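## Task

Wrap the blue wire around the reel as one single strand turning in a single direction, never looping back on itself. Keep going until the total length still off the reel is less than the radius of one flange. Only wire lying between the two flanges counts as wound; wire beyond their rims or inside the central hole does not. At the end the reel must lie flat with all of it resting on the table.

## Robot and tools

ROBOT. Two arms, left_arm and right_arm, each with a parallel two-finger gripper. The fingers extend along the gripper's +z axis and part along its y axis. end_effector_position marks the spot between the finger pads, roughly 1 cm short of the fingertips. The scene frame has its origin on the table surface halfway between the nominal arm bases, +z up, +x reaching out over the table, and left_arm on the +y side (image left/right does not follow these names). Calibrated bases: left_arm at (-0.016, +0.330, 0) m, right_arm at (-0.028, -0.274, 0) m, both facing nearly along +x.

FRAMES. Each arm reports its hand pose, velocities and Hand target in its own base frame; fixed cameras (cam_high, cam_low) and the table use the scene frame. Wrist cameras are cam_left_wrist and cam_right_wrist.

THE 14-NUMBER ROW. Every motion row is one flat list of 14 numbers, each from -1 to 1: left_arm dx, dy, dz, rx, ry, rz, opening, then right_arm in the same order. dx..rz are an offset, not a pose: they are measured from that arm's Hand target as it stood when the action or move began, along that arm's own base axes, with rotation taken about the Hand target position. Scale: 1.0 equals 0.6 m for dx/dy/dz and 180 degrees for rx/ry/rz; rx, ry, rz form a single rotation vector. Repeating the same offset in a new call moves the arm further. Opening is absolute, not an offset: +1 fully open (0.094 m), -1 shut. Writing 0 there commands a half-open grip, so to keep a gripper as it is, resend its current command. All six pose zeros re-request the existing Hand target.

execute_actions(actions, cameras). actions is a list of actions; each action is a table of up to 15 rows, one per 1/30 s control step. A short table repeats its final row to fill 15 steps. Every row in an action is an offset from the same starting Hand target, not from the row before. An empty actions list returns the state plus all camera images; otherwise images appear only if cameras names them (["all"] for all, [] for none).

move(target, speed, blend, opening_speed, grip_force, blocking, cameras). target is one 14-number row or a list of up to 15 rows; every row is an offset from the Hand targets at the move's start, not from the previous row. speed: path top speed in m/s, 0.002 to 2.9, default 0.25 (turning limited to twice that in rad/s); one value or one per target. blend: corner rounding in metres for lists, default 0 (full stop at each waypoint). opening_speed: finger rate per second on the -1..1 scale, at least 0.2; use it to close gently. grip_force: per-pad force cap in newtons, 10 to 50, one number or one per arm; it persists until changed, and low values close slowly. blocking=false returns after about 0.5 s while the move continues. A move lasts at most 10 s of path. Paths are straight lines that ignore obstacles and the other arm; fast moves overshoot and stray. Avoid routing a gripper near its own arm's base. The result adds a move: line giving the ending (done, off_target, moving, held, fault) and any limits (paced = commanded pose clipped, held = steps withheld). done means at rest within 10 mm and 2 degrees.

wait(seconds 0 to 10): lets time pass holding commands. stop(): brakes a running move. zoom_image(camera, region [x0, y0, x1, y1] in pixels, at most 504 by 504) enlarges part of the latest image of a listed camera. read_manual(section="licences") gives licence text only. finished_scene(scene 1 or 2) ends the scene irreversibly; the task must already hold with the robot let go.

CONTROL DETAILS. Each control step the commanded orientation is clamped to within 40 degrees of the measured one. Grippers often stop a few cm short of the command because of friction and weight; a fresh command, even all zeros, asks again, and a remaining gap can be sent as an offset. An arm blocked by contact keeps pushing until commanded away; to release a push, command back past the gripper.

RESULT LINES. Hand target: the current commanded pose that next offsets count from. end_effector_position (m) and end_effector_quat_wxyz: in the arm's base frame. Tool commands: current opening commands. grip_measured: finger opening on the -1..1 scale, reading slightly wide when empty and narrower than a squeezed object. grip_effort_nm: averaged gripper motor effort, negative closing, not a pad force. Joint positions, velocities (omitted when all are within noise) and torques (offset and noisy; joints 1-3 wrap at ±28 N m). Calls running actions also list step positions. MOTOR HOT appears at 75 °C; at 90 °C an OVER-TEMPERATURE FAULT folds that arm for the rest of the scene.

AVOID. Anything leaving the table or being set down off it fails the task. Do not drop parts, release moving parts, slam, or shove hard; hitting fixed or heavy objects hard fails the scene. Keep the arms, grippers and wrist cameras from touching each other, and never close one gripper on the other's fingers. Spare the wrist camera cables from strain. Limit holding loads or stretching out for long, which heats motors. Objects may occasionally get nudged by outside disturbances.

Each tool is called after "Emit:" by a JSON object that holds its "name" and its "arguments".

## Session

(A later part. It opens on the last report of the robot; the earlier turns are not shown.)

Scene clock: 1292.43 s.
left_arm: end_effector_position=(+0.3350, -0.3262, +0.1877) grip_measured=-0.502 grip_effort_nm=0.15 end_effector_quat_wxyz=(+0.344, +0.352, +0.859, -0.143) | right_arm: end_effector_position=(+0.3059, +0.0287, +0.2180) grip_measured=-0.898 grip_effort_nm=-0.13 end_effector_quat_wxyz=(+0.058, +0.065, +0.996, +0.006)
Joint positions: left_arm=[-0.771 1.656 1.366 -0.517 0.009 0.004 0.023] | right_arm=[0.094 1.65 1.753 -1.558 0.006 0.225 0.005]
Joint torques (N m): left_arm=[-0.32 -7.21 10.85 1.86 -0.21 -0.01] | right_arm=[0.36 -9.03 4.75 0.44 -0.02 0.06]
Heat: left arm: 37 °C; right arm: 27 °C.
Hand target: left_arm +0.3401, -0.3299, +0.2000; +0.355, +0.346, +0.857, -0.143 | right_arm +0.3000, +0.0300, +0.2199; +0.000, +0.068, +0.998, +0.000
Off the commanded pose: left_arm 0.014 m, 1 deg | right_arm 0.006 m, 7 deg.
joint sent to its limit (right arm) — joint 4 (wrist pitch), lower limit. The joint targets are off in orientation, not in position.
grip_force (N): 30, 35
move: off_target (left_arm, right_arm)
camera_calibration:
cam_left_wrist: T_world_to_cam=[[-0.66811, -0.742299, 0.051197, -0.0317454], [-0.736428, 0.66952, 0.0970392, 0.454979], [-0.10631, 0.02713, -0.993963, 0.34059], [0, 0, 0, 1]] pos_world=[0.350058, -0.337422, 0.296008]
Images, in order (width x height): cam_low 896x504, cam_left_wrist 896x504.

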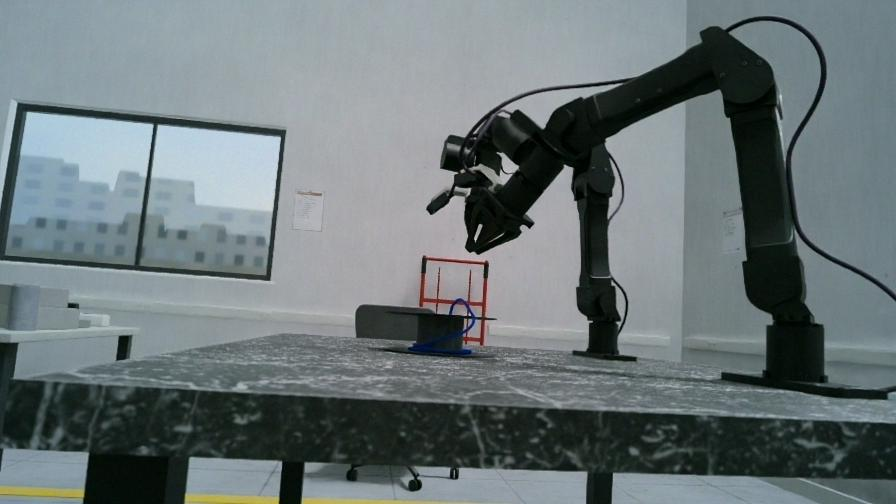

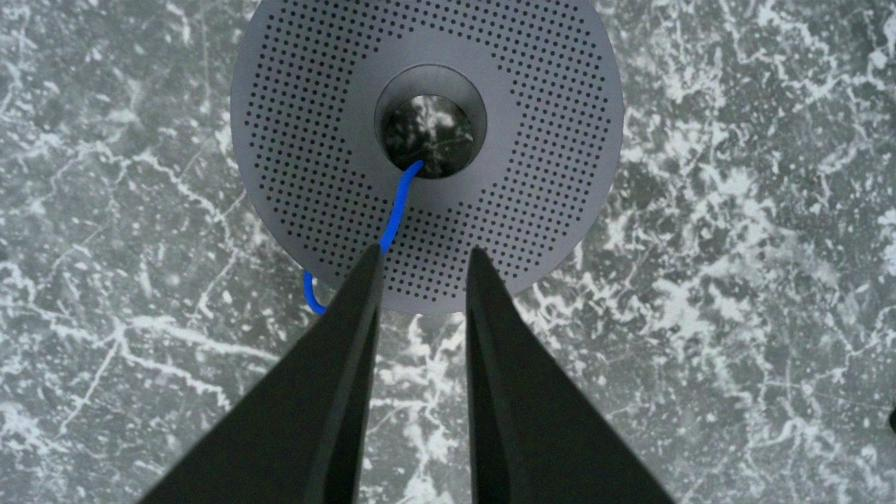

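Emit:
{"name": "move", "arguments": {"target": [[0.0182,0.0057,-0.1167,0.1368,0.0973,-0.1132,-0.4,0,0,0,0,0,0,-0.9],[0.0182,0.0057,-0.195,0.1368,0.0973,-0.1132,-0.4,0,0,0,0,0,0,-0.9],[0.0182,0.0057,-0.195,0.1368,0.0973,-0.1132,-1.0,0,0,0,0,0,0,-0.9]], "speed": [0.25,0.12,0.1], "blend": [0.01,0,0], "cameras": ["cam_left_wrist", "cam_low"]}}

Emit:
{"name": "zoom_image", "arguments": {"camera": "cam_low", "region": [350, 270, 560, 370]}}

Scene clock: 1310.43 s.
left_arm: end_effector_position=(+0.3505, -0.3278, +0.0898) grip_measured=-0.907 grip_effort_nm=-0.60 end_effector_quat_wxyz=(+0.115, +0.532, +0.837, -0.065) | right_arm: end_effector_position=(+0.3059, +0.0287, +0.2180) grip_measured=-0.898 grip_effort_nm=-0.13 end_effector_quat_wxyz=(+0.058, +0.065, +0.996, +0.006)
Joint positions: left_arm=[-0.72 2.158 1.893 -1.058 0.092 0.402 0.004] | right_arm=[0.094 1.65 1.753 -1.558 0.006 0.225 0.005]
Joint torques (N m): left_arm=[0.54 -10.37 5.49 1.16 0.1 0.1] | right_arm=[0.18 -8.96 4.79 0.38 -0.07 0.09]
Heat: left arm: 38 °C; right arm: 27 °C.
Hand target: left_arm +0.3509, -0.3265, +0.0829; +0.110, +0.532, +0.837, -0.069 | right_arm +0.3000, +0.0300, +0.2199; +0.000, +0.068, +0.998, +0.000
Off the commanded pose: left_arm 0.007 m, 1 deg | right_arm 0.006 m, 7 deg.
joint sent to its limit (right arm) — joint 4 (wrist pitch), lower limit. The joint targets are off in orientation, not in position.
grip_force (N): 30, 35
move: off_target (right_arm)
camera_calibration:
cam_left_wrist: T_world_to_cam=[[-0.875852, -0.482549, 0.00547559, 0.144336], [-0.39696, 0.726864, 0.560439, 0.335122], [-0.274419, 0.488688, -0.828178, 0.440388], [0, 0, 0, 1]] pos_world=[0.380298, -0.389151, 0.176114]
Images, in order (width x height): cam_low 896x504, cam_left_wrist 896x504.

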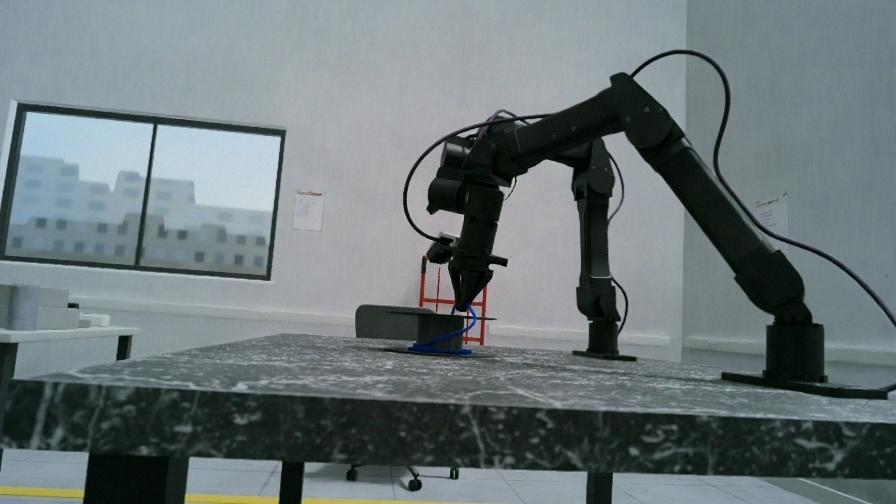

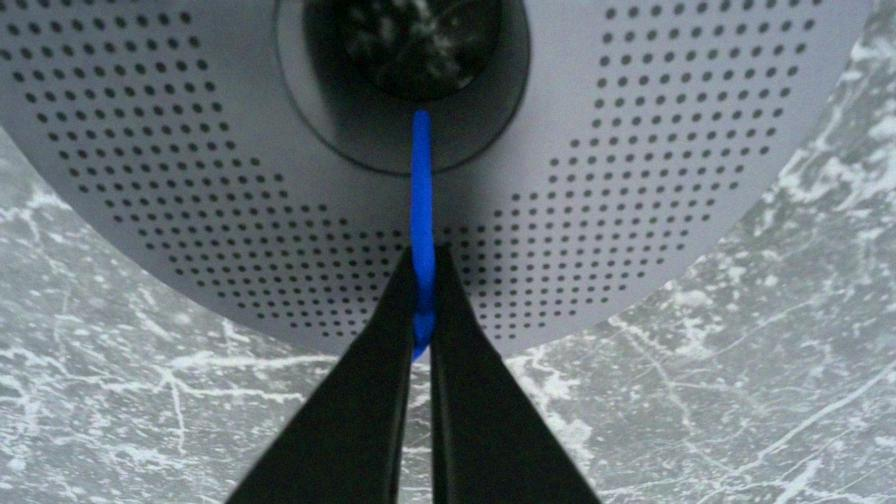

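Scaled by 2.400 from the camera's 896x504 image, which has a finer 1280x720 frame.

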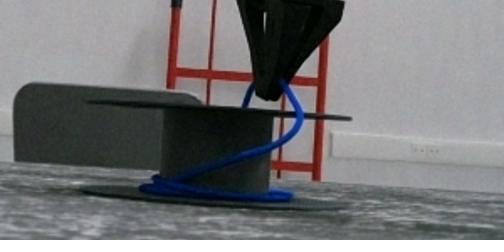

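Emit:
{"name": "move", "arguments": {"target": [[0,0,0.083,0,0,-0.2,-1.0,0,0,0,0,0,0,-0.9],[-0.0608,0.1013,0.0667,0,0,-0.44,-1.0,0,0,0,0,0,0,-0.9],[-0.0962,0.1578,-0.07,0,0,-0.44,-1.0,0,0,0,0,0,0,-0.9]], "speed": [0.15,0.25,0.2], "blend": [0.01,0.02,0], "cameras": ["cam_left_wrist", "cam_high", "cam_low"]}}

Emit:
{"name": "zoom_image", "arguments": {"camera": "cam_high", "region": [400, 220, 640, 350]}}

Scene clock: 1330.93 s.
left_arm: end_effector_position=(+0.2953, -0.2336, +0.0340) grip_measured=-0.908 grip_effort_nm=-0.63 end_effector_quat_wxyz=(+0.032, +0.942, +0.308, -0.126) | right_arm: end_effector_position=(+0.3059, +0.0287, +0.2180) grip_measured=-0.898 grip_effort_nm=-0.13 end_effector_quat_wxyz=(+0.058, +0.065, +0.996, +0.006)
Joint positions: left_arm=[-0.56 2.124 1.623 -1.184 0.235 1.963 0.004] | right_arm=[0.094 1.65 1.753 -1.558 0.006 0.225 0.005]
Joint torques (N m): left_arm=[0.29 -12.29 4.07 0.23 0.13 0.11] | right_arm=[0.34 -9.16 4.74 0.39 -0.03 0.11]
Heat: left arm: 36 °C; right arm: 27 °C.
Hand target: left_arm +0.2932, -0.2318, +0.0410; +0.041, +0.943, +0.306, -0.123 | right_arm +0.3000, +0.0300, +0.2199; +0.000, +0.068, +0.998, +0.000
Off the commanded pose: left_arm 0.007 m, 1 deg | right_arm 0.006 m, 7 deg.
joint sent to its limit (right arm) — joint 4 (wrist pitch), lower limit. The joint targets are off in orientation, not in position.
grip_force (N): 30, 35
move: off_target (right_arm)
camera_calibration:
cam_left_wrist: T_world_to_cam=[[-0.638512, 0.768772, 0.0359358, 0.362969], [0.647567, 0.511438, 0.564879, -0.0829135], [0.415884, 0.383953, -0.824391, 0.104562], [0, 0, 0, 1]] pos_world=[0.241966, -0.276782, 0.119993]
Images, in order (width x height): cam_high 896x504, cam_low 896x504, cam_left_wrist 896x504.

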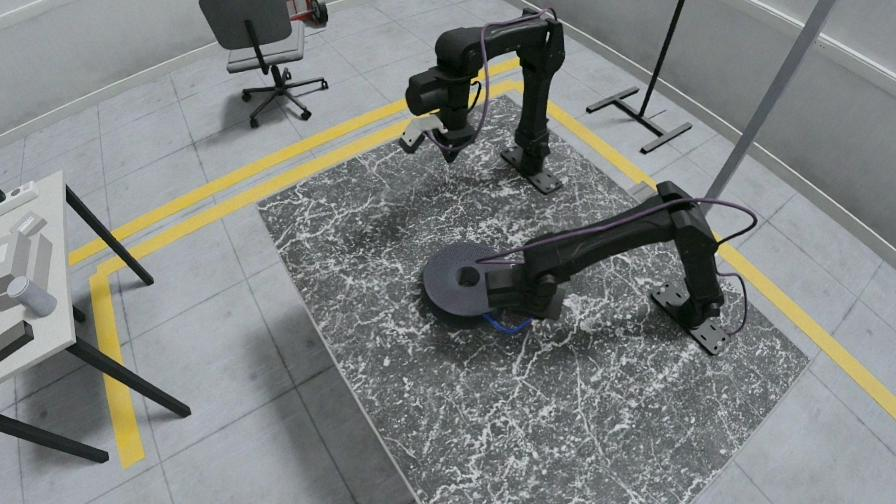

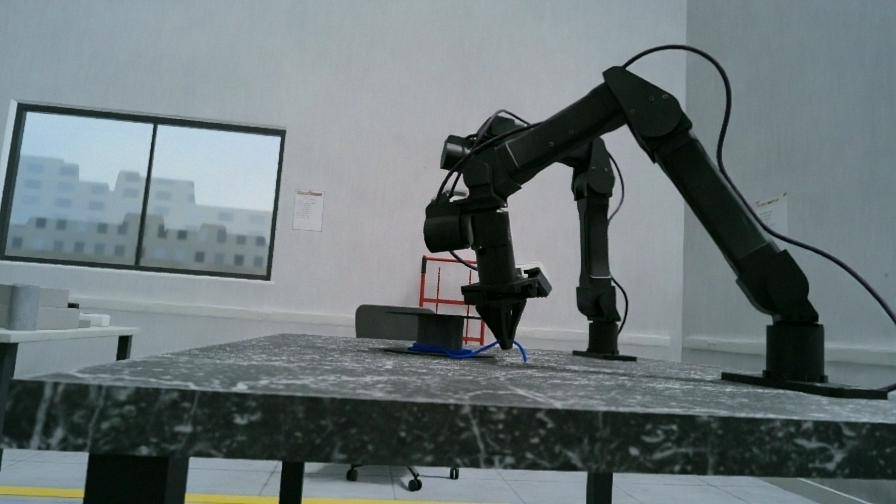

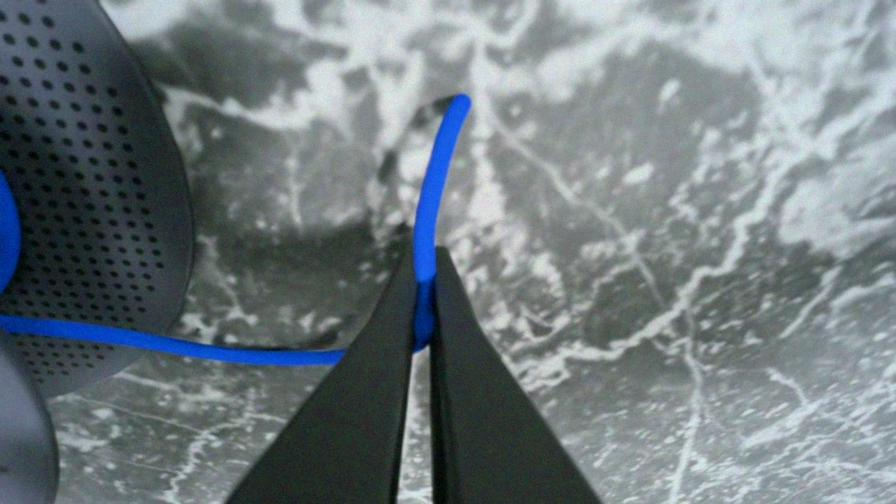

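Scaled by 2.100 from the camera's 896x504 image, which has a finer 1280x720 frame.

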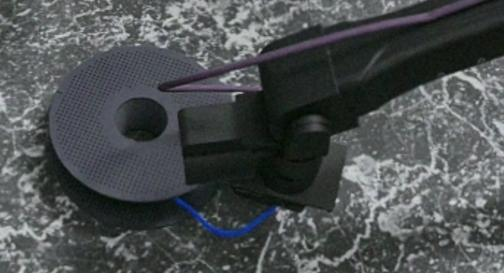

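Emit:
{"name": "move", "arguments": {"target": [[0,0,0,0,0,0,-0.3,0,0,0,0,0,0,-0.9],[0,0,0.1667,0,0,0,-0.3,0,0,0,0,0,0,-0.9],[-0.0843,0.0628,0.0983,-0.2811,0.0254,0.5129,-0.3,0.0667,0.15,-0.033,0,0,0.1,-0.9],[-0.0843,0.0628,0.0983,-0.2811,0.0254,0.5129,-0.3,0.1558,0.3208,-0.1917,0,0,0.2056,-0.9],[-0.0843,0.0628,0.0983,-0.2811,0.0254,0.5129,-0.3,0.1558,0.3208,-0.3415,0,0,0.2056,-0.9],[-0.0843,0.0628,0.0983,-0.2811,0.0254,0.5129,-0.3,0.1558,0.3208,-0.3415,0,0,0.2056,0.03]], "speed": [0.15,0.2,0.45,0.3,0.2,0.2], "blend": [0,0.02,0.03,0.005,0,0], "cameras": ["cam_left_wrist", "cam_high", "cam_right_wrist"]}}

Scene clock: 1359.40 s.
left_arm: end_effector_position=(+0.2456, -0.1950, +0.1039) grip_measured=-0.302 grip_effort_nm=0.15 end_effector_quat_wxyz=(+0.460, +0.341, +0.796, -0.197) | right_arm: end_effector_position=(+0.3888, +0.2217, +0.0664) grip_measured=-0.026 grip_effort_nm=1.25 end_effector_quat_wxyz=(+0.024, -0.251, +0.968, +0.005)
Joint positions: left_arm=[-0.544 0.973 0.296 0.137 0.228 0.135 0.033] | right_arm=[0.517 2.239 1.962 -1.245 0.003 0.009 0.046]
Joint torques (N m): left_arm=[-0.72 -2.32 5.44 2.45 -0.1 -0.03] | right_arm=[-0.44 -5.91 1.7 1.39 0.01 -0.05]
Heat: left arm: 39 °C; right arm: 27 °C.
Hand target: left_arm +0.2427, -0.1941, +0.0999; +0.460, +0.339, +0.797, -0.196 | right_arm +0.3935, +0.2225, +0.0152; +0.001, -0.252, +0.968, +0.000
Off the commanded pose: left_arm 0.005 m, 0 deg | right_arm 0.052 m, 3 deg.
grip_force (N): 30, 35
move: off_target (right_arm); target 6's new opening was sent with right_arm's hand 0.021 m and 2 deg from that target
camera_calibration:
cam_left_wrist: T_world_to_cam=[[-0.699842, -0.711933, 0.0580634, 0.0231468], [-0.708233, 0.681035, -0.186005, 0.334075], [0.0928803, -0.171297, -0.980832, 0.15537], [0, 0, 0, 1]] pos_world=[0.238372, -0.184424, 0.213187]
cam_right_wrist: T_world_to_cam=[[0.549114, -0.835711, 0.00778956, -0.0325977], [-0.589005, -0.380368, 0.713017, 0.273487], [-0.592913, -0.396116, -0.701103, 0.477693], [0, 0, 0, 1]] pos_world=[0.462215, 0.266005, 0.140165]
Images, in order (width x height): cam_high 896x504, cam_left_wrist 896x504, cam_right_wrist 896x504.

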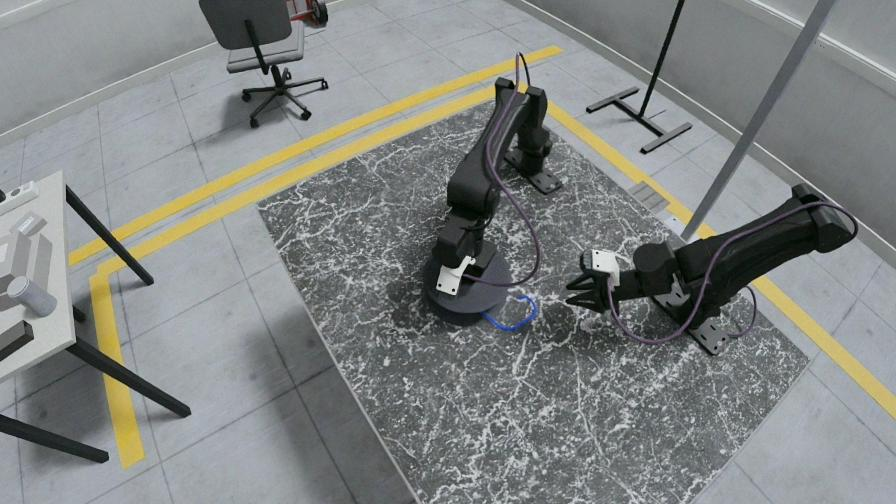

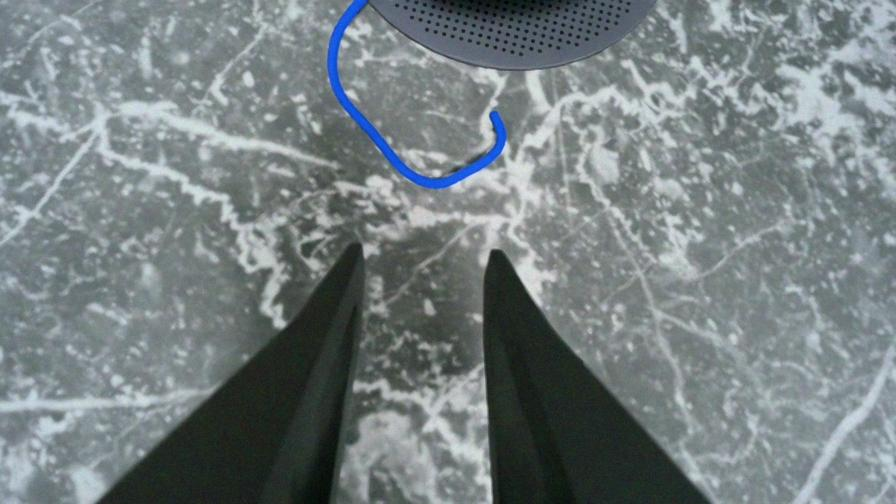

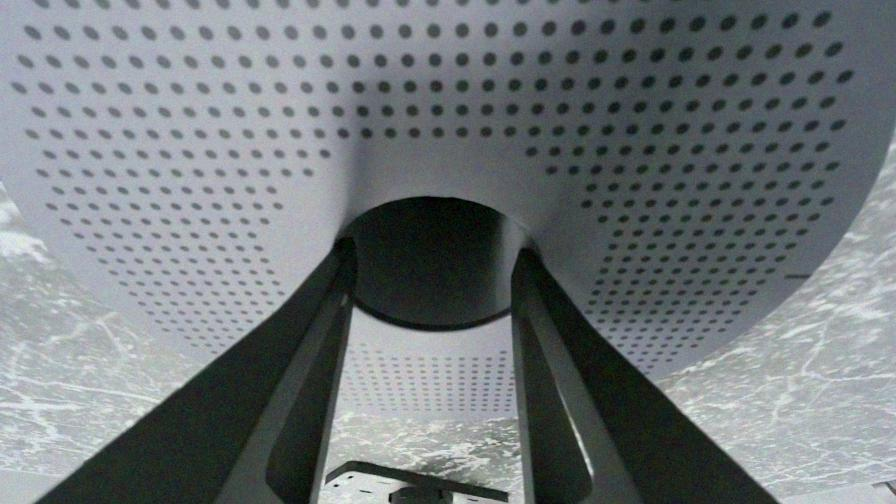

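Emit:
{"name": "move", "arguments": {"target": [[0,0,0,0,0,0,-1.0,0,0,0,0,0,0,-0.9],[0,0,0.05,0,0,0,-1.0,0,0,0.2747,0,0,0,-0.9],[0.0858,-0.1073,-0.0417,0.1798,0.1737,0,-1.0,-0.1558,-0.3208,0.3413,0,0,-0.2,-0.9],[0.0858,-0.1073,-0.148,0.1798,0.1737,0,-1.0,-0.1558,-0.3208,0.3413,0,0,-0.2,-0.9],[0.0388,0.0135,-0.148,0.1798,0.1737,0,-1.0,-0.1558,-0.3208,0.3413,0,0,-0.2,-0.9],[0.0388,0.0135,0,0.1798,0.1737,0,-1.0,-0.1558,-0.3208,0.3413,0,0,-0.2,-0.9]], "speed": [0.2,0.3,0.35,0.1,0.1,0.15], "blend": [0,0.02,0.003,0,0,0], "cameras": ["cam_left_wrist", "cam_high"]}}

Emit:
{"name": "zoom_image", "arguments": {"camera": "cam_high", "region": [400, 220, 640, 350]}}

Scene clock: 1452.37 s.
left_arm: end_effector_position=(+0.2595, -0.1830, +0.0861) grip_measured=-0.988 grip_effort_nm=-0.59 end_effector_quat_wxyz=(+0.103, +0.388, +0.915, -0.046) | right_arm: end_effector_position=(+0.3064, +0.0304, +0.2171) grip_measured=-0.898 grip_effort_nm=-0.14 end_effector_quat_wxyz=(+0.057, +0.055, +0.997, +0.008)
Joint positions: left_arm=[-0.588 1.557 1.109 -0.903 0.052 0.209 0.001] | right_arm=[0.096 1.653 1.754 -1.557 0.001 0.206 0.005]
Joint torques (N m): left_arm=[0.5 -7.17 9.14 0.85 0.02 0.1] | right_arm=[-0.03 -9.52 4.75 0.39 0.01 0.12]
Heat: left arm: 39 °C; right arm: 27 °C.
Hand target: left_arm +0.2659, -0.1859, +0.0998; +0.120, +0.388, +0.912, -0.052 | right_arm +0.3001, +0.0300, +0.2199; +0.001, +0.059, +0.998, +0.000
Off the commanded pose: left_arm 0.015 m, 2 deg | right_arm 0.007 m, 7 deg.
joint sent to its limit (right arm) — joint 4 (wrist pitch), lower limit. The joint targets are off in orientation, not in position.
grip_force (N): 30, 35
move: off_target (left_arm, right_arm)
camera_calibration:
cam_left_wrist: T_world_to_cam=[[-0.673214, -0.739151, 0.0209593, 0.0337425], [-0.586996, 0.551441, 0.592747, 0.210281], [-0.449687, 0.386742, -0.805116, 0.366445], [0, 0, 0, 1]] pos_world=[0.310936, -0.232736, 0.169681]
Images, in order (width x height): cam_high 896x504, cam_left_wrist 896x504.

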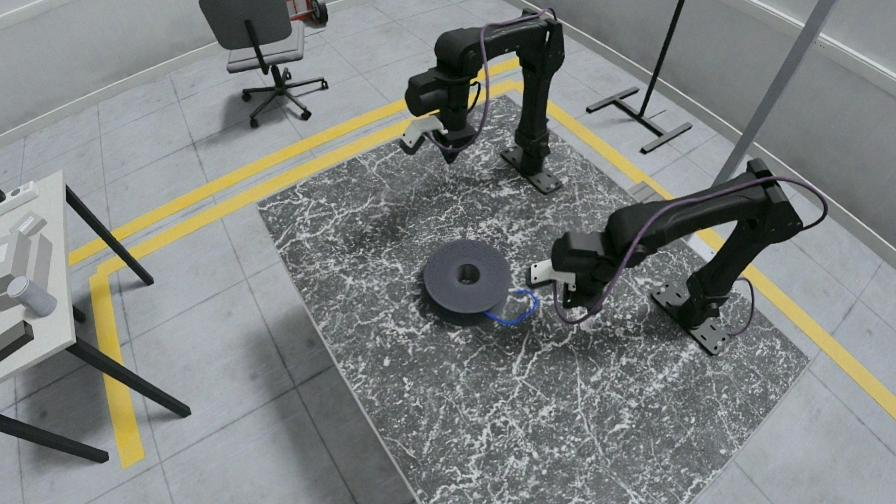

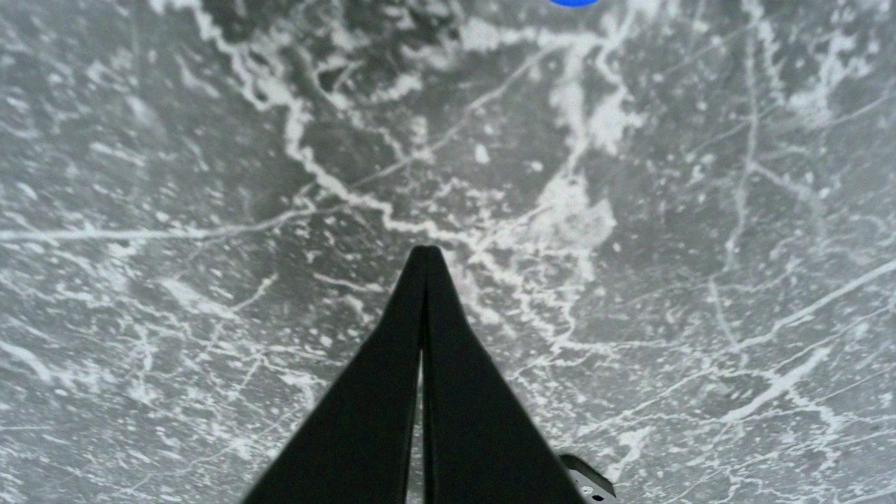

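Scaled by 2.100 from the camera's 896x504 image, which has a finer 1280x720 frame.

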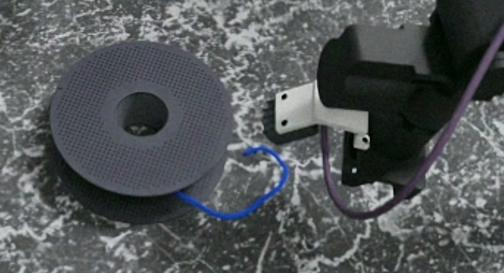

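Emit:
{"name": "move", "arguments": {"target": [[-0.0388,-0.0137,0,-0.1798,-0.1737,0,-0.3,0.0667,0.15,-0.033,0,0,-0.02,-0.9],[-0.0388,-0.0137,0,-0.1798,-0.1737,0,-0.3,0.1557,0.3208,-0.1917,0,0,-0.0444,-0.9],[-0.0388,-0.0137,0,-0.1798,-0.1737,0,-0.3,0.1557,0.3208,-0.3415,0,0,-0.0444,-0.9],[-0.0388,-0.0137,0,-0.1798,-0.1737,0,-0.3,0.1557,0.3208,-0.3415,0,0,-0.0444,0.03]], "speed": [0.35,0.35,0.2,0.2], "blend": [0.03,0.005,0,0], "cameras": ["cam_left_wrist", "cam_right_wrist"]}}

Scene clock: 1497.40 s.
left_arm: end_effector_position=(+0.2457, -0.1957, +0.1072) grip_measured=-0.302 grip_effort_nm=0.15 end_effector_quat_wxyz=(+0.466, +0.341, +0.794, -0.191) | right_arm: end_effector_position=(+0.3880, +0.2229, +0.0659) grip_measured=-0.034 grip_effort_nm=1.25 end_effector_quat_wxyz=(+0.017, +0.123, +0.992, +0.017)
Joint positions: left_arm=[-0.559 0.961 0.297 0.137 0.205 0.134 0.033] | right_arm=[0.517 2.24 1.962 -1.246 -0.007 0.763 0.045]
Joint torques (N m): left_arm=[0.36 -1.47 5.39 2.47 0.12 -0.04] | right_arm=[-0.53 -6.09 1.77 1.4 0.07 0.06]
Heat: left arm: 36 °C; right arm: 26 °C.
Hand target: left_arm +0.2426, -0.1943, +0.0999; +0.460, +0.339, +0.797, -0.196 | right_arm +0.3934, +0.2225, +0.0150; +0.001, +0.128, +0.992, +0.000
Off the commanded pose: left_arm 0.008 m, 1 deg | right_arm 0.051 m, 3 deg.
grip_force (N): 30, 35
move: off_target (right_arm); target 4's new opening was sent with right_arm's hand 0.021 m and 2 deg from that target
camera_calibration:
cam_left_wrist: T_world_to_cam=[[-0.696708, -0.715983, 0.0443409, 0.0223759], [-0.708924, 0.677754, -0.195132, 0.335752], [0.109659, -0.167385, -0.979774, 0.154914], [0, 0, 0, 1]] pos_world=[0.236624, -0.185606, 0.216305]
cam_right_wrist: T_world_to_cam=[[-0.172086, -0.984504, -0.0337514, 0.284583], [-0.683401, 0.0946379, 0.723883, 0.203893], [-0.709471, 0.147636, -0.689097, 0.400578], [0, 0, 0, 1]] pos_world=[0.472512, 0.201737, 0.138047]
Images, in order (width x height): cam_left_wrist 896x504, cam_right_wrist 896x504.

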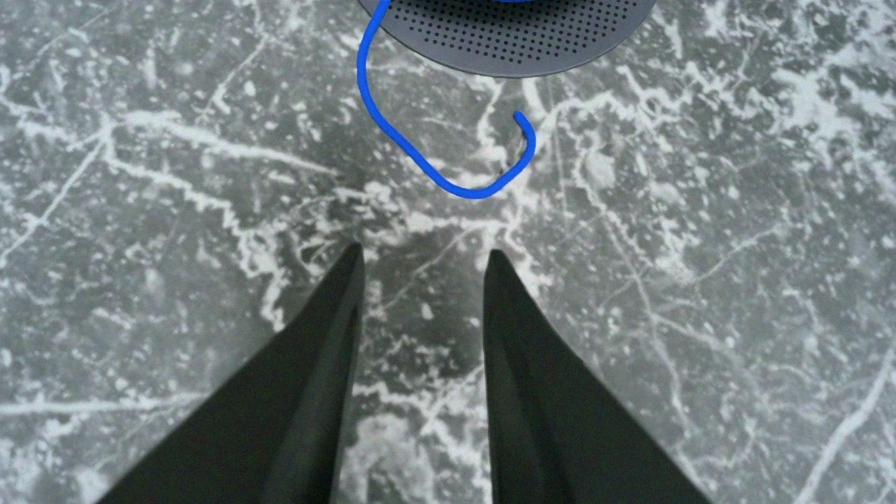

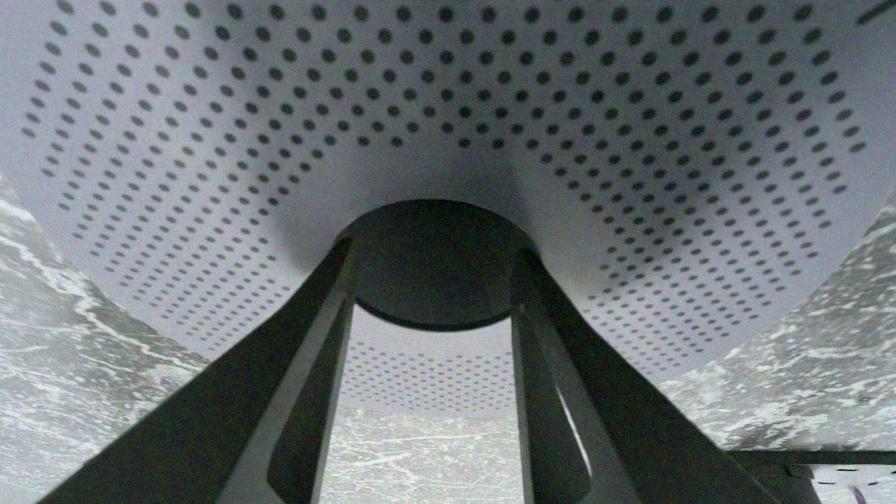

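Emit:
{"name": "move", "arguments": {"target": [0.1,-0.0758,-0.0832,0,0,0.2172,-0.3,0,0,0,0,0,0,0.03], "speed": 0.3, "cameras": ["cam_left_wrist"]}}

Scene clock: 1560.80 s.
left_arm: end_effector_position=(+0.2982, -0.2360, +0.0449) grip_measured=-0.302 grip_effort_nm=0.15 end_effector_quat_wxyz=(+0.492, +0.061, +0.868, -0.036) | right_arm: end_effector_position=(+0.3880, +0.2229, +0.0659) grip_measured=-0.034 grip_effort_nm=1.25 end_effector_quat_wxyz=(+0.017, +0.123, +0.992, +0.017)
Joint positions: left_arm=[-0.979 1.678 0.542 0.409 -0.69 -0.52 0.033] | right_arm=[0.517 2.24 1.962 -1.246 -0.007 0.763 0.045]
Joint torques (N m): left_arm=[-0.57 -5.07 7.91 1.78 -0.6 -0.01] | right_arm=[-0.55 -6.09 1.74 1.38 0.07 0.07]
Heat: left arm: 41 °C; right arm: 27 °C.
Hand target: left_arm +0.3027, -0.2398, +0.0500; +0.499, +0.053, +0.864, -0.031 | right_arm +0.3934, +0.2225, +0.0150; +0.001, +0.128, +0.992, +0.000
Off the commanded pose: left_arm 0.008 m, 1 deg | right_arm 0.051 m, 3 deg.
grip_force (N): 30, 35
move: off_target (right_arm)
camera_calibration:
cam_left_wrist: T_world_to_cam=[[-0.108623, -0.992176, 0.0615447, -0.208441], [-0.980431, 0.0967003, -0.171479, 0.33094], [0.164186, -0.0789669, -0.983264, 0.0861421], [0, 0, 0, 1]] pos_world=[0.287679, -0.23201, 0.154278]
Images, in order (width x height): cam_left_wrist 896x504.

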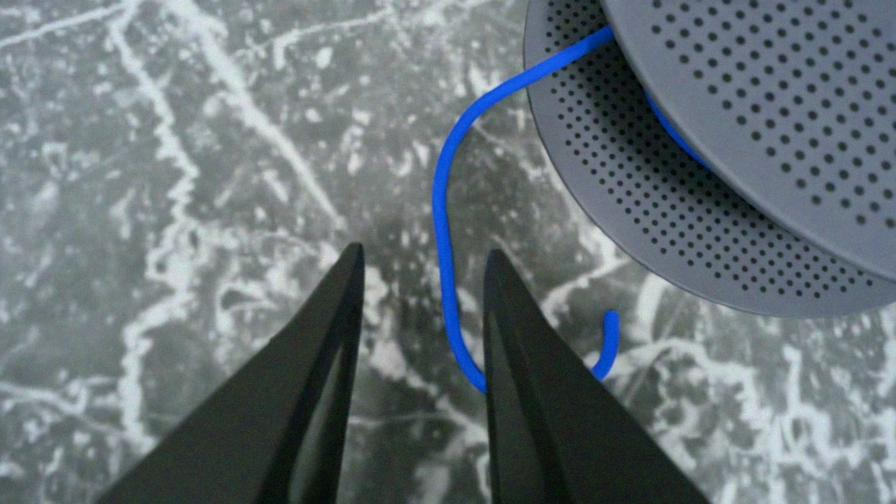

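Emit:
{"name": "move", "arguments": {"target": [[0.033,-0.01,-0.0517,0,0,0,-0.3,0,0,0,0,0,0,0.03],[0.033,-0.01,-0.0517,0,0,0,-0.8,0,0,0,0,0,0,0.03]], "speed": [0.12,0.1], "cameras": ["cam_left_wrist"]}}

Scene clock: 1579.67 s.
left_arm: end_effector_position=(+0.3157, -0.2418, +0.0156) grip_measured=-0.798 grip_effort_nm=-0.10 end_effector_quat_wxyz=(+0.493, +0.057, +0.868, -0.030) | right_arm: end_effector_position=(+0.3880, +0.2229, +0.0659) grip_measured=-0.034 grip_effort_nm=1.25 end_effector_quat_wxyz=(+0.017, +0.123, +0.992, +0.017)
Joint positions: left_arm=[-0.945 1.857 0.577 0.562 -0.678 -0.496 0.01] | right_arm=[0.517 2.24 1.962 -1.246 -0.007 0.763 0.045]
Joint torques (N m): left_arm=[0.49 -5.87 6.57 2.07 -0.34 0.1] | right_arm=[-0.32 -5.98 1.78 1.37 0.09 0.06]
Heat: left arm: 40 °C; right arm: 28 °C.
Hand target: left_arm +0.3225, -0.2457, +0.0190; +0.499, +0.053, +0.864, -0.030 | right_arm +0.3934, +0.2225, +0.0150; +0.001, +0.128, +0.992, +0.000
Off the commanded pose: left_arm 0.009 m, 1 deg | right_arm 0.051 m, 3 deg.
grip_force (N): 30, 35
move: off_target (right_arm)
camera_calibration:
cam_left_wrist: T_world_to_cam=[[-0.0958237, -0.993971, 0.0532957, -0.214878], [-0.981355, 0.0853743, -0.172201, 0.34122], [0.166613, -0.0688029, -0.983619, 0.0557896], [0, 0, 0, 1]] pos_world=[0.304973, -0.238876, 0.125086]
Images, in order (width x height): cam_left_wrist 896x504.

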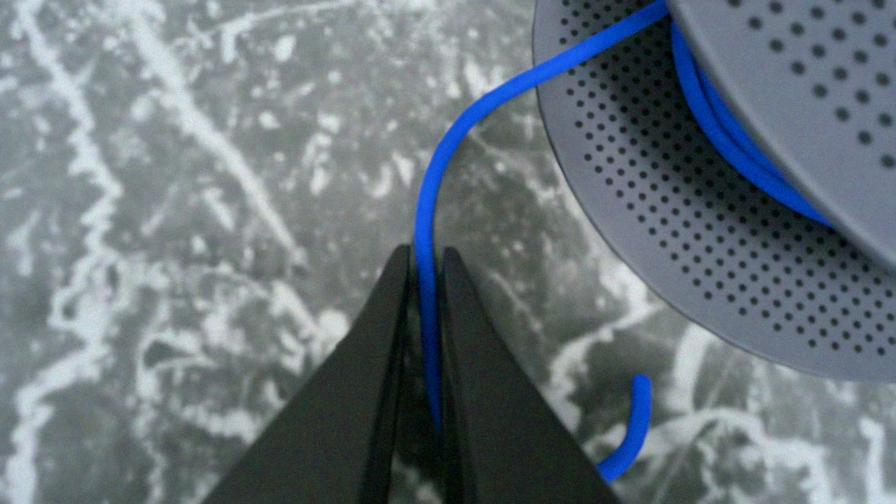

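Emit:
{"name": "move", "arguments": {"target": [[-0.0575,0.0102,-0.005,0,0,-0.055,-0.8,0,0,0,0,0,0,0.03],[-0.1117,0.087,-0.005,0,0,-0.16,-0.8,0,0,0,0,0,0,0.03]], "speed": [0.1,0.1], "blend": [0.01,0], "cameras": ["cam_left_wrist", "cam_high"]}}

Emit:
{"name": "zoom_image", "arguments": {"camera": "cam_high", "region": [400, 220, 640, 350]}}

Scene clock: 1588.53 s.
left_arm: end_effector_position=(+0.2572, -0.1962, +0.0143) grip_measured=-0.798 grip_effort_nm=-0.10 end_effector_quat_wxyz=(+0.474, +0.264, +0.826, -0.153) | right_arm: end_effector_position=(+0.3880, +0.2229, +0.0659) grip_measured=-0.034 grip_effort_nm=1.25 end_effector_quat_wxyz=(+0.017, +0.123, +0.992, +0.017)
Joint positions: left_arm=[-0.685 1.628 0.106 0.995 -0.055 -0.035 0.01] | right_arm=[0.517 2.24 1.962 -1.246 -0.007 0.763 0.045]
Joint torques (N m): left_arm=[0.58 -5.37 2.33 2.29 -0.02 0.1] | right_arm=[-0.47 -5.98 1.88 1.41 0.1 0.12]
Heat: left arm: 40 °C; right arm: 28 °C.
Hand target: left_arm +0.2554, -0.1934, +0.0159; +0.476, +0.266, +0.824, -0.154 | right_arm +0.3934, +0.2225, +0.0150; +0.001, +0.128, +0.992, +0.000
Off the commanded pose: left_arm 0.004 m, 0 deg | right_arm 0.051 m, 3 deg.
grip_force (N): 30, 35
move: off_target (right_arm)
camera_calibration:
cam_left_wrist: T_world_to_cam=[[-0.554046, -0.830237, 0.0611567, -0.0251362], [-0.82395, 0.536389, -0.182741, 0.327724], [0.118915, -0.151637, -0.981257, 0.0633443], [0, 0, 0, 1]] pos_world=[0.248569, -0.187051, 0.123583]
Images, in order (width x height): cam_high 896x504, cam_left_wrist 896x504.

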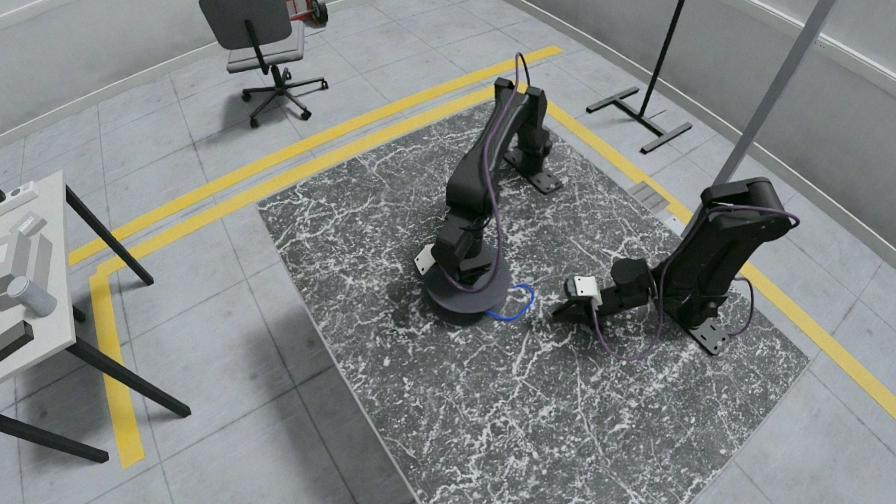

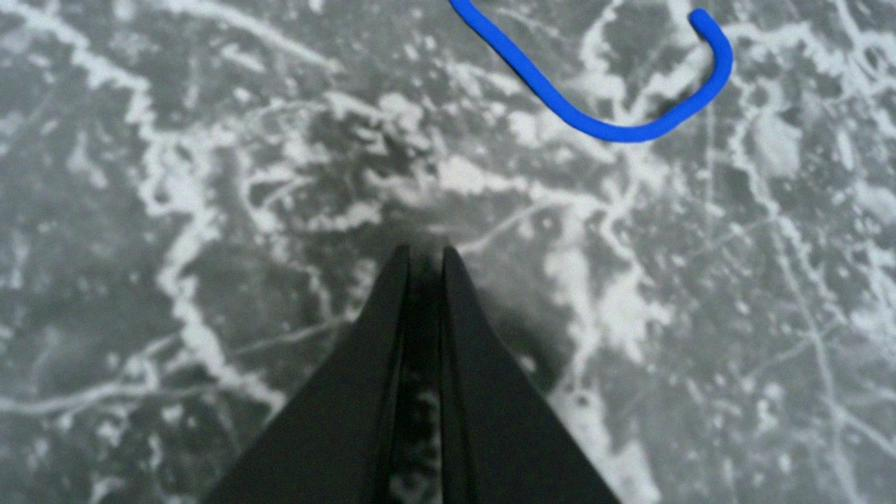

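Scaled by 2.100 from the camera's 896x504 image, which has a finer 1280x720 frame.

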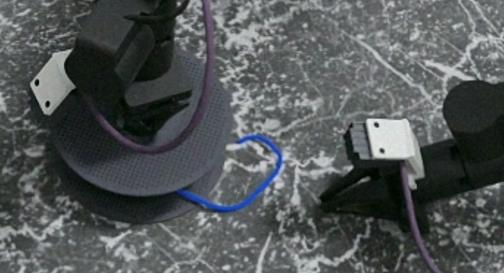

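Emit:
{"name": "move", "arguments": {"target": [[0,0,0.1,0,0,0,-0.3,0,0,0,0,0,-0.1667,0.03],[0.185,-0.042,0.07,0,0,0.01,-0.3,0,0,0,0,0,-0.1667,0.03]], "speed": [0.25,0.25], "blend": [0.02,0], "cameras": ["cam_left_wrist"]}}

Scene clock: 1618.47 s.
left_arm: end_effector_position=(+0.3569, -0.2136, +0.0491) grip_measured=-0.302 grip_effort_nm=0.15 end_effector_quat_wxyz=(+0.465, +0.251, +0.837, -0.142) | right_arm: end_effector_position=(+0.3923, +0.2230, +0.0661) grip_measured=-0.034 grip_effort_nm=1.25 end_effector_quat_wxyz=(+0.023, +0.357, +0.933, +0.025)
Joint positions: left_arm=[-0.515 1.682 0.528 0.597 0.062 0.033 0.033] | right_arm=[0.517 2.233 1.951 -1.22 0.005 1.248 0.045]
Joint torques (N m): left_arm=[0.35 -5.3 7.84 2.42 -0.01 0.11] | right_arm=[-0.34 -5.22 2.97 1.09 -0.02 0.57]
Heat: left arm: 43 °C; right arm: 28 °C.
Hand target: left_arm +0.3664, -0.2186, +0.0579; +0.478, +0.253, +0.828, -0.146 | right_arm +0.3934, +0.2224, +0.0149; +0.001, +0.381, +0.925, +0.000
Off the commanded pose: left_arm 0.014 m, 2 deg | right_arm 0.051 m, 5 deg.
grip_force (N): 30, 35
move: off_target (left_arm, right_arm)
camera_calibration:
cam_left_wrist: T_world_to_cam=[[-0.52322, -0.849977, 0.0614885, -0.00177678], [-0.846279, 0.509742, -0.154839, 0.426577], [0.100266, -0.133051, -0.986024, 0.0938235], [0, 0, 0, 1]] pos_world=[0.350666, -0.206471, 0.158672]
Images, in order (width x height): cam_left_wrist 896x504.

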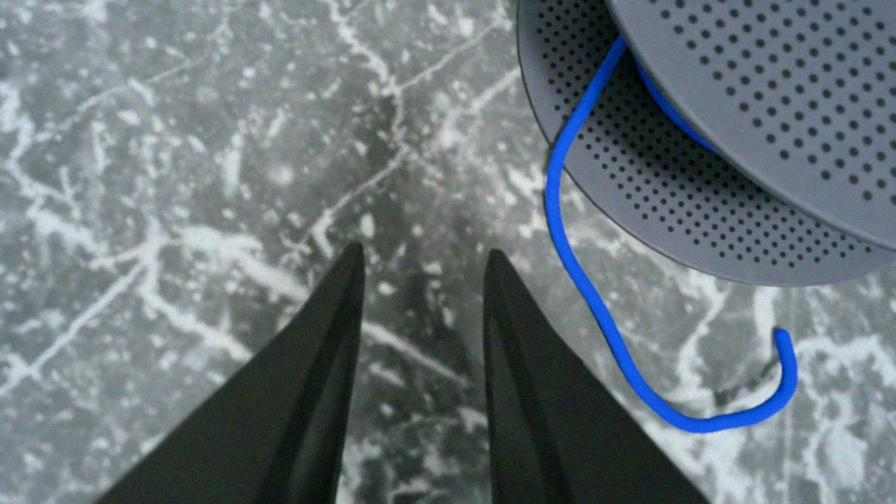

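Emit:
{"name": "execute_actions", "arguments": {"actions": [], "cameras": ["cam_left_wrist","cam_high","cam_low"]}}

Scene clock: 1642.60 s.
left_arm: end_effector_position=(+0.3569, -0.2137, +0.0492) grip_measured=-0.302 grip_effort_nm=0.15 end_effector_quat_wxyz=(+0.465, +0.251, +0.837, -0.142) | right_arm: end_effector_position=(+0.3923, +0.2230, +0.0661) grip_measured=-0.034 grip_effort_nm=1.25 end_effector_quat_wxyz=(+0.023, +0.357, +0.933, +0.025)
Joint positions: left_arm=[-0.515 1.682 0.528 0.598 0.062 0.033 0.033] | right_arm=[0.517 2.233 1.951 -1.22 0.005 1.248 0.045]
Joint velocities: within noise
Joint torques (N m): left_arm=[0.38 -5.29 7.82 2.45 0.04 0.11] | right_arm=[-0.39 -5.26 2.99 1.12 -0.05 0.59]
Heat: left arm: 43 °C; right arm: 27 °C.
Hand target: left_arm +0.3664, -0.2186, +0.0579; +0.478, +0.253, +0.828, -0.146 | right_arm +0.3934, +0.2224, +0.0149; +0.001, +0.381, +0.925, +0.000
Tool commands: left_gripper/opening=-0.3 right_gripper/opening=+0.03
Off the commanded pose: left_arm 0.014 m, 2 deg | right_arm 0.051 m, 5 deg.
grip_force (N): 30, 35
camera_calibration:
cam_left_wrist: T_world_to_cam=[[-0.523497, -0.849792, 0.0616723, -0.00167748], [-0.846084, 0.509947, -0.155227, 0.42663], [0.100461, -0.133441, -0.985952, 0.0937615], [0, 0, 0, 1]] pos_world=[0.350667, -0.206473, 0.158772]
Images, in order (width x height): cam_high 896x504, cam_low 896x504, cam_left_wrist 896x504.

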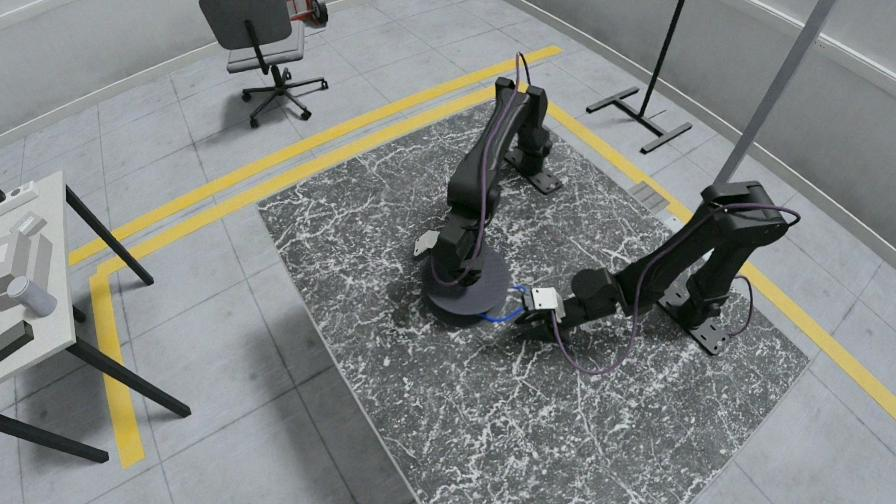

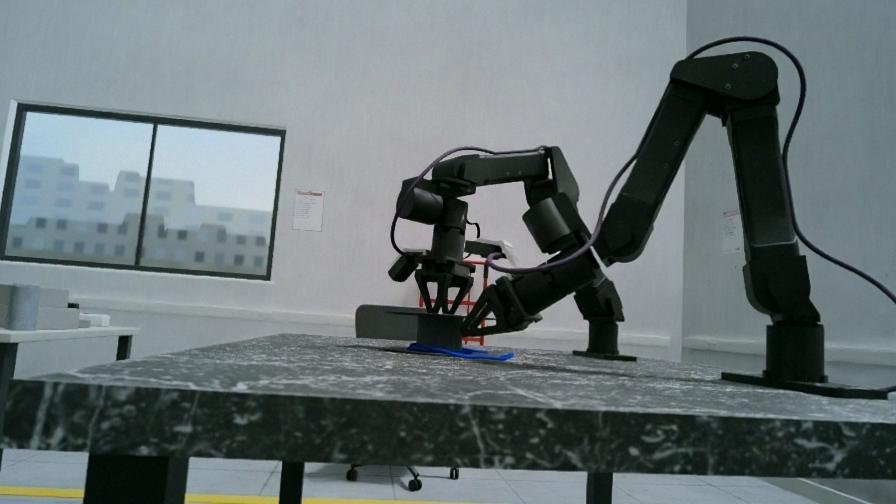

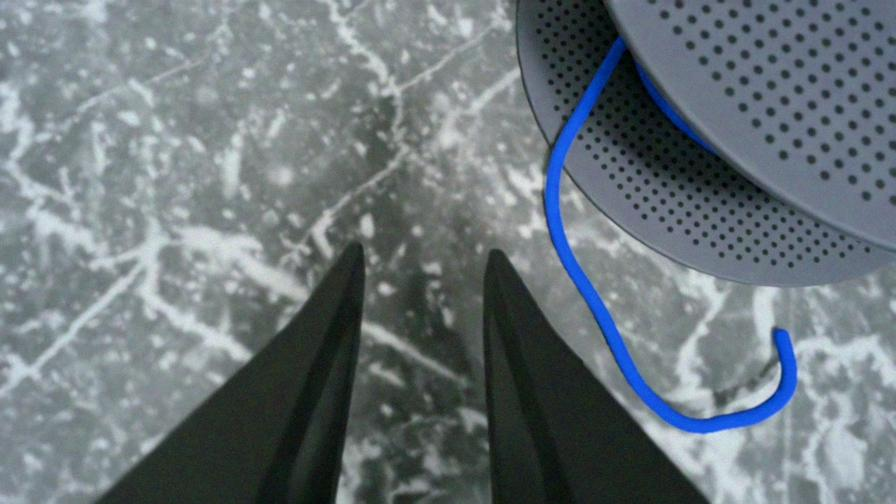

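Emit:
{"name": "move", "arguments": {"target": [0, 0, -0.0415, 0, 0, 0, -1.0, 0, 0, 0, 0, 0, 0, 0.03], "speed": 0.15, "grip_force": [30, 35]}}

Scene clock: 1722.60 s.
left_arm: end_effector_position=(+0.3649, -0.2183, +0.0338) grip_measured=-0.988 grip_effort_nm=-0.58 end_effector_quat_wxyz=(+0.476, +0.250, +0.831, -0.145) | right_arm: end_effector_position=(+0.3923, +0.2230, +0.0661) grip_measured=-0.034 grip_effort_nm=1.25 end_effector_quat_wxyz=(+0.023, +0.357, +0.933, +0.025)
Joint positions: left_arm=[-0.515 1.794 0.528 0.736 0.062 0.034 0.001] | right_arm=[0.517 2.233 1.951 -1.22 0.005 1.248 0.045]
Joint torques (N m): left_arm=[0.36 -5.82 4.97 2.48 0.05 0.1] | right_arm=[-0.4 -5.18 2.85 1.07 -0.03 0.57]
Heat: left arm: 45 °C; right arm: 27 °C.
Hand target: left_arm +0.3664, -0.2187, +0.0331; +0.479, +0.253, +0.828, -0.146 | right_arm +0.3934, +0.2224, +0.0149; +0.001, +0.381, +0.925, +0.000
Off the commanded pose: left_arm 0.002 m, 1 deg | right_arm 0.051 m, 5 deg.
grip_force (N): 30, 35
move: off_target (right_arm)

Emit:
{"name": "move", "arguments": {"target": [[0, 0, -0.017, 0, 0, 0, -1.0, 0, 0, 0, 0, 0, 0, 0.03], [0.018, -0.06, -0.017, 0, 0, 0, -1.0, 0, 0, 0, 0, 0, 0, 0.03], [0.034, -0.098, -0.017, 0, 0, 0, -1.0, 0, 0, 0, 0, 0, 0, 0.03]], "speed": 0.1, "blend": [0.005, 0.01, 0], "cameras": ["cam_left_wrist", "cam_low"]}}

Scene clock: 1729.03 s.
left_arm: end_effector_position=(+0.3822, -0.2743, +0.0239) grip_measured=-0.988 grip_effort_nm=-0.60 end_effector_quat_wxyz=(+0.480, +0.257, +0.826, -0.150) | right_arm: end_effector_position=(+0.3923, +0.2230, +0.0661) grip_measured=-0.034 grip_effort_nm=1.24 end_effector_quat_wxyz=(+0.023, +0.357, +0.933, +0.025)
Joint positions: left_arm=[-0.634 1.961 0.702 0.741 -0.026 -0.017 0.001] | right_arm=[0.517 2.233 1.951 -1.22 0.005 1.248 0.045]
Joint torques (N m): left_arm=[-0.49 -6.94 7.25 2.19 -0.24 -0.01] | right_arm=[-0.32 -5.16 3 1.12 -0.03 0.55]
Heat: left arm: 44 °C; right arm: 27 °C.
Hand target: left_arm +0.3868, -0.2775, +0.0228; +0.478, +0.253, +0.828, -0.146 | right_arm +0.3934, +0.2224, +0.0149; +0.001, +0.381, +0.925, +0.000
Off the commanded pose: left_arm 0.006 m, 1 deg | right_arm 0.051 m, 5 deg.
grip_force (N): 30, 35
move: off_target (right_arm)
camera_calibration:
cam_left_wrist: T_world_to_cam=[[-0.540947, -0.838897, 0.0602264, -0.0287319], [-0.83107, 0.52215, -0.191524, 0.47348], [0.129222, -0.153657, -0.979638, 0.04152], [0, 0, 0, 1]] pos_world=[0.372587, -0.264951, 0.133088]
Images, in order (width x height): cam_low 896x504, cam_left_wrist 896x504.

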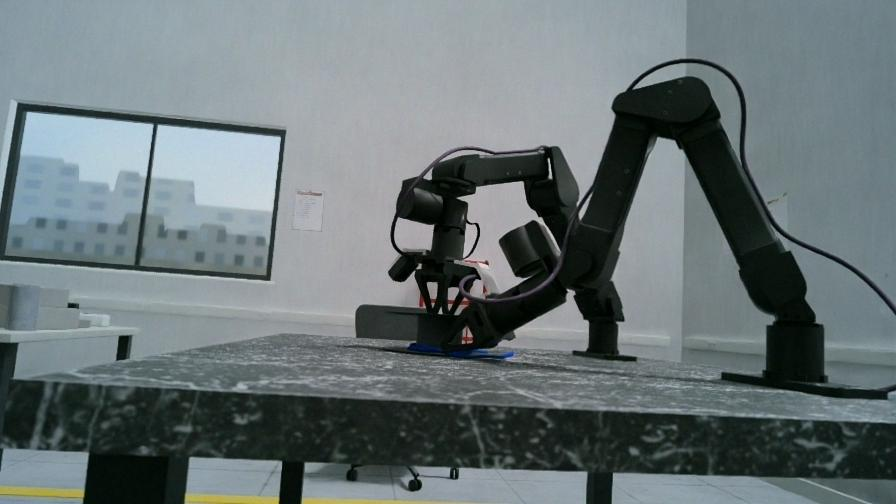

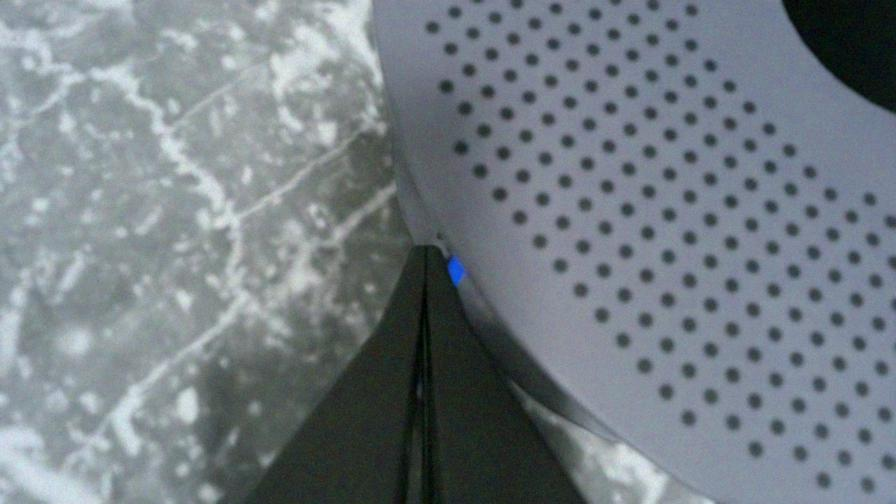

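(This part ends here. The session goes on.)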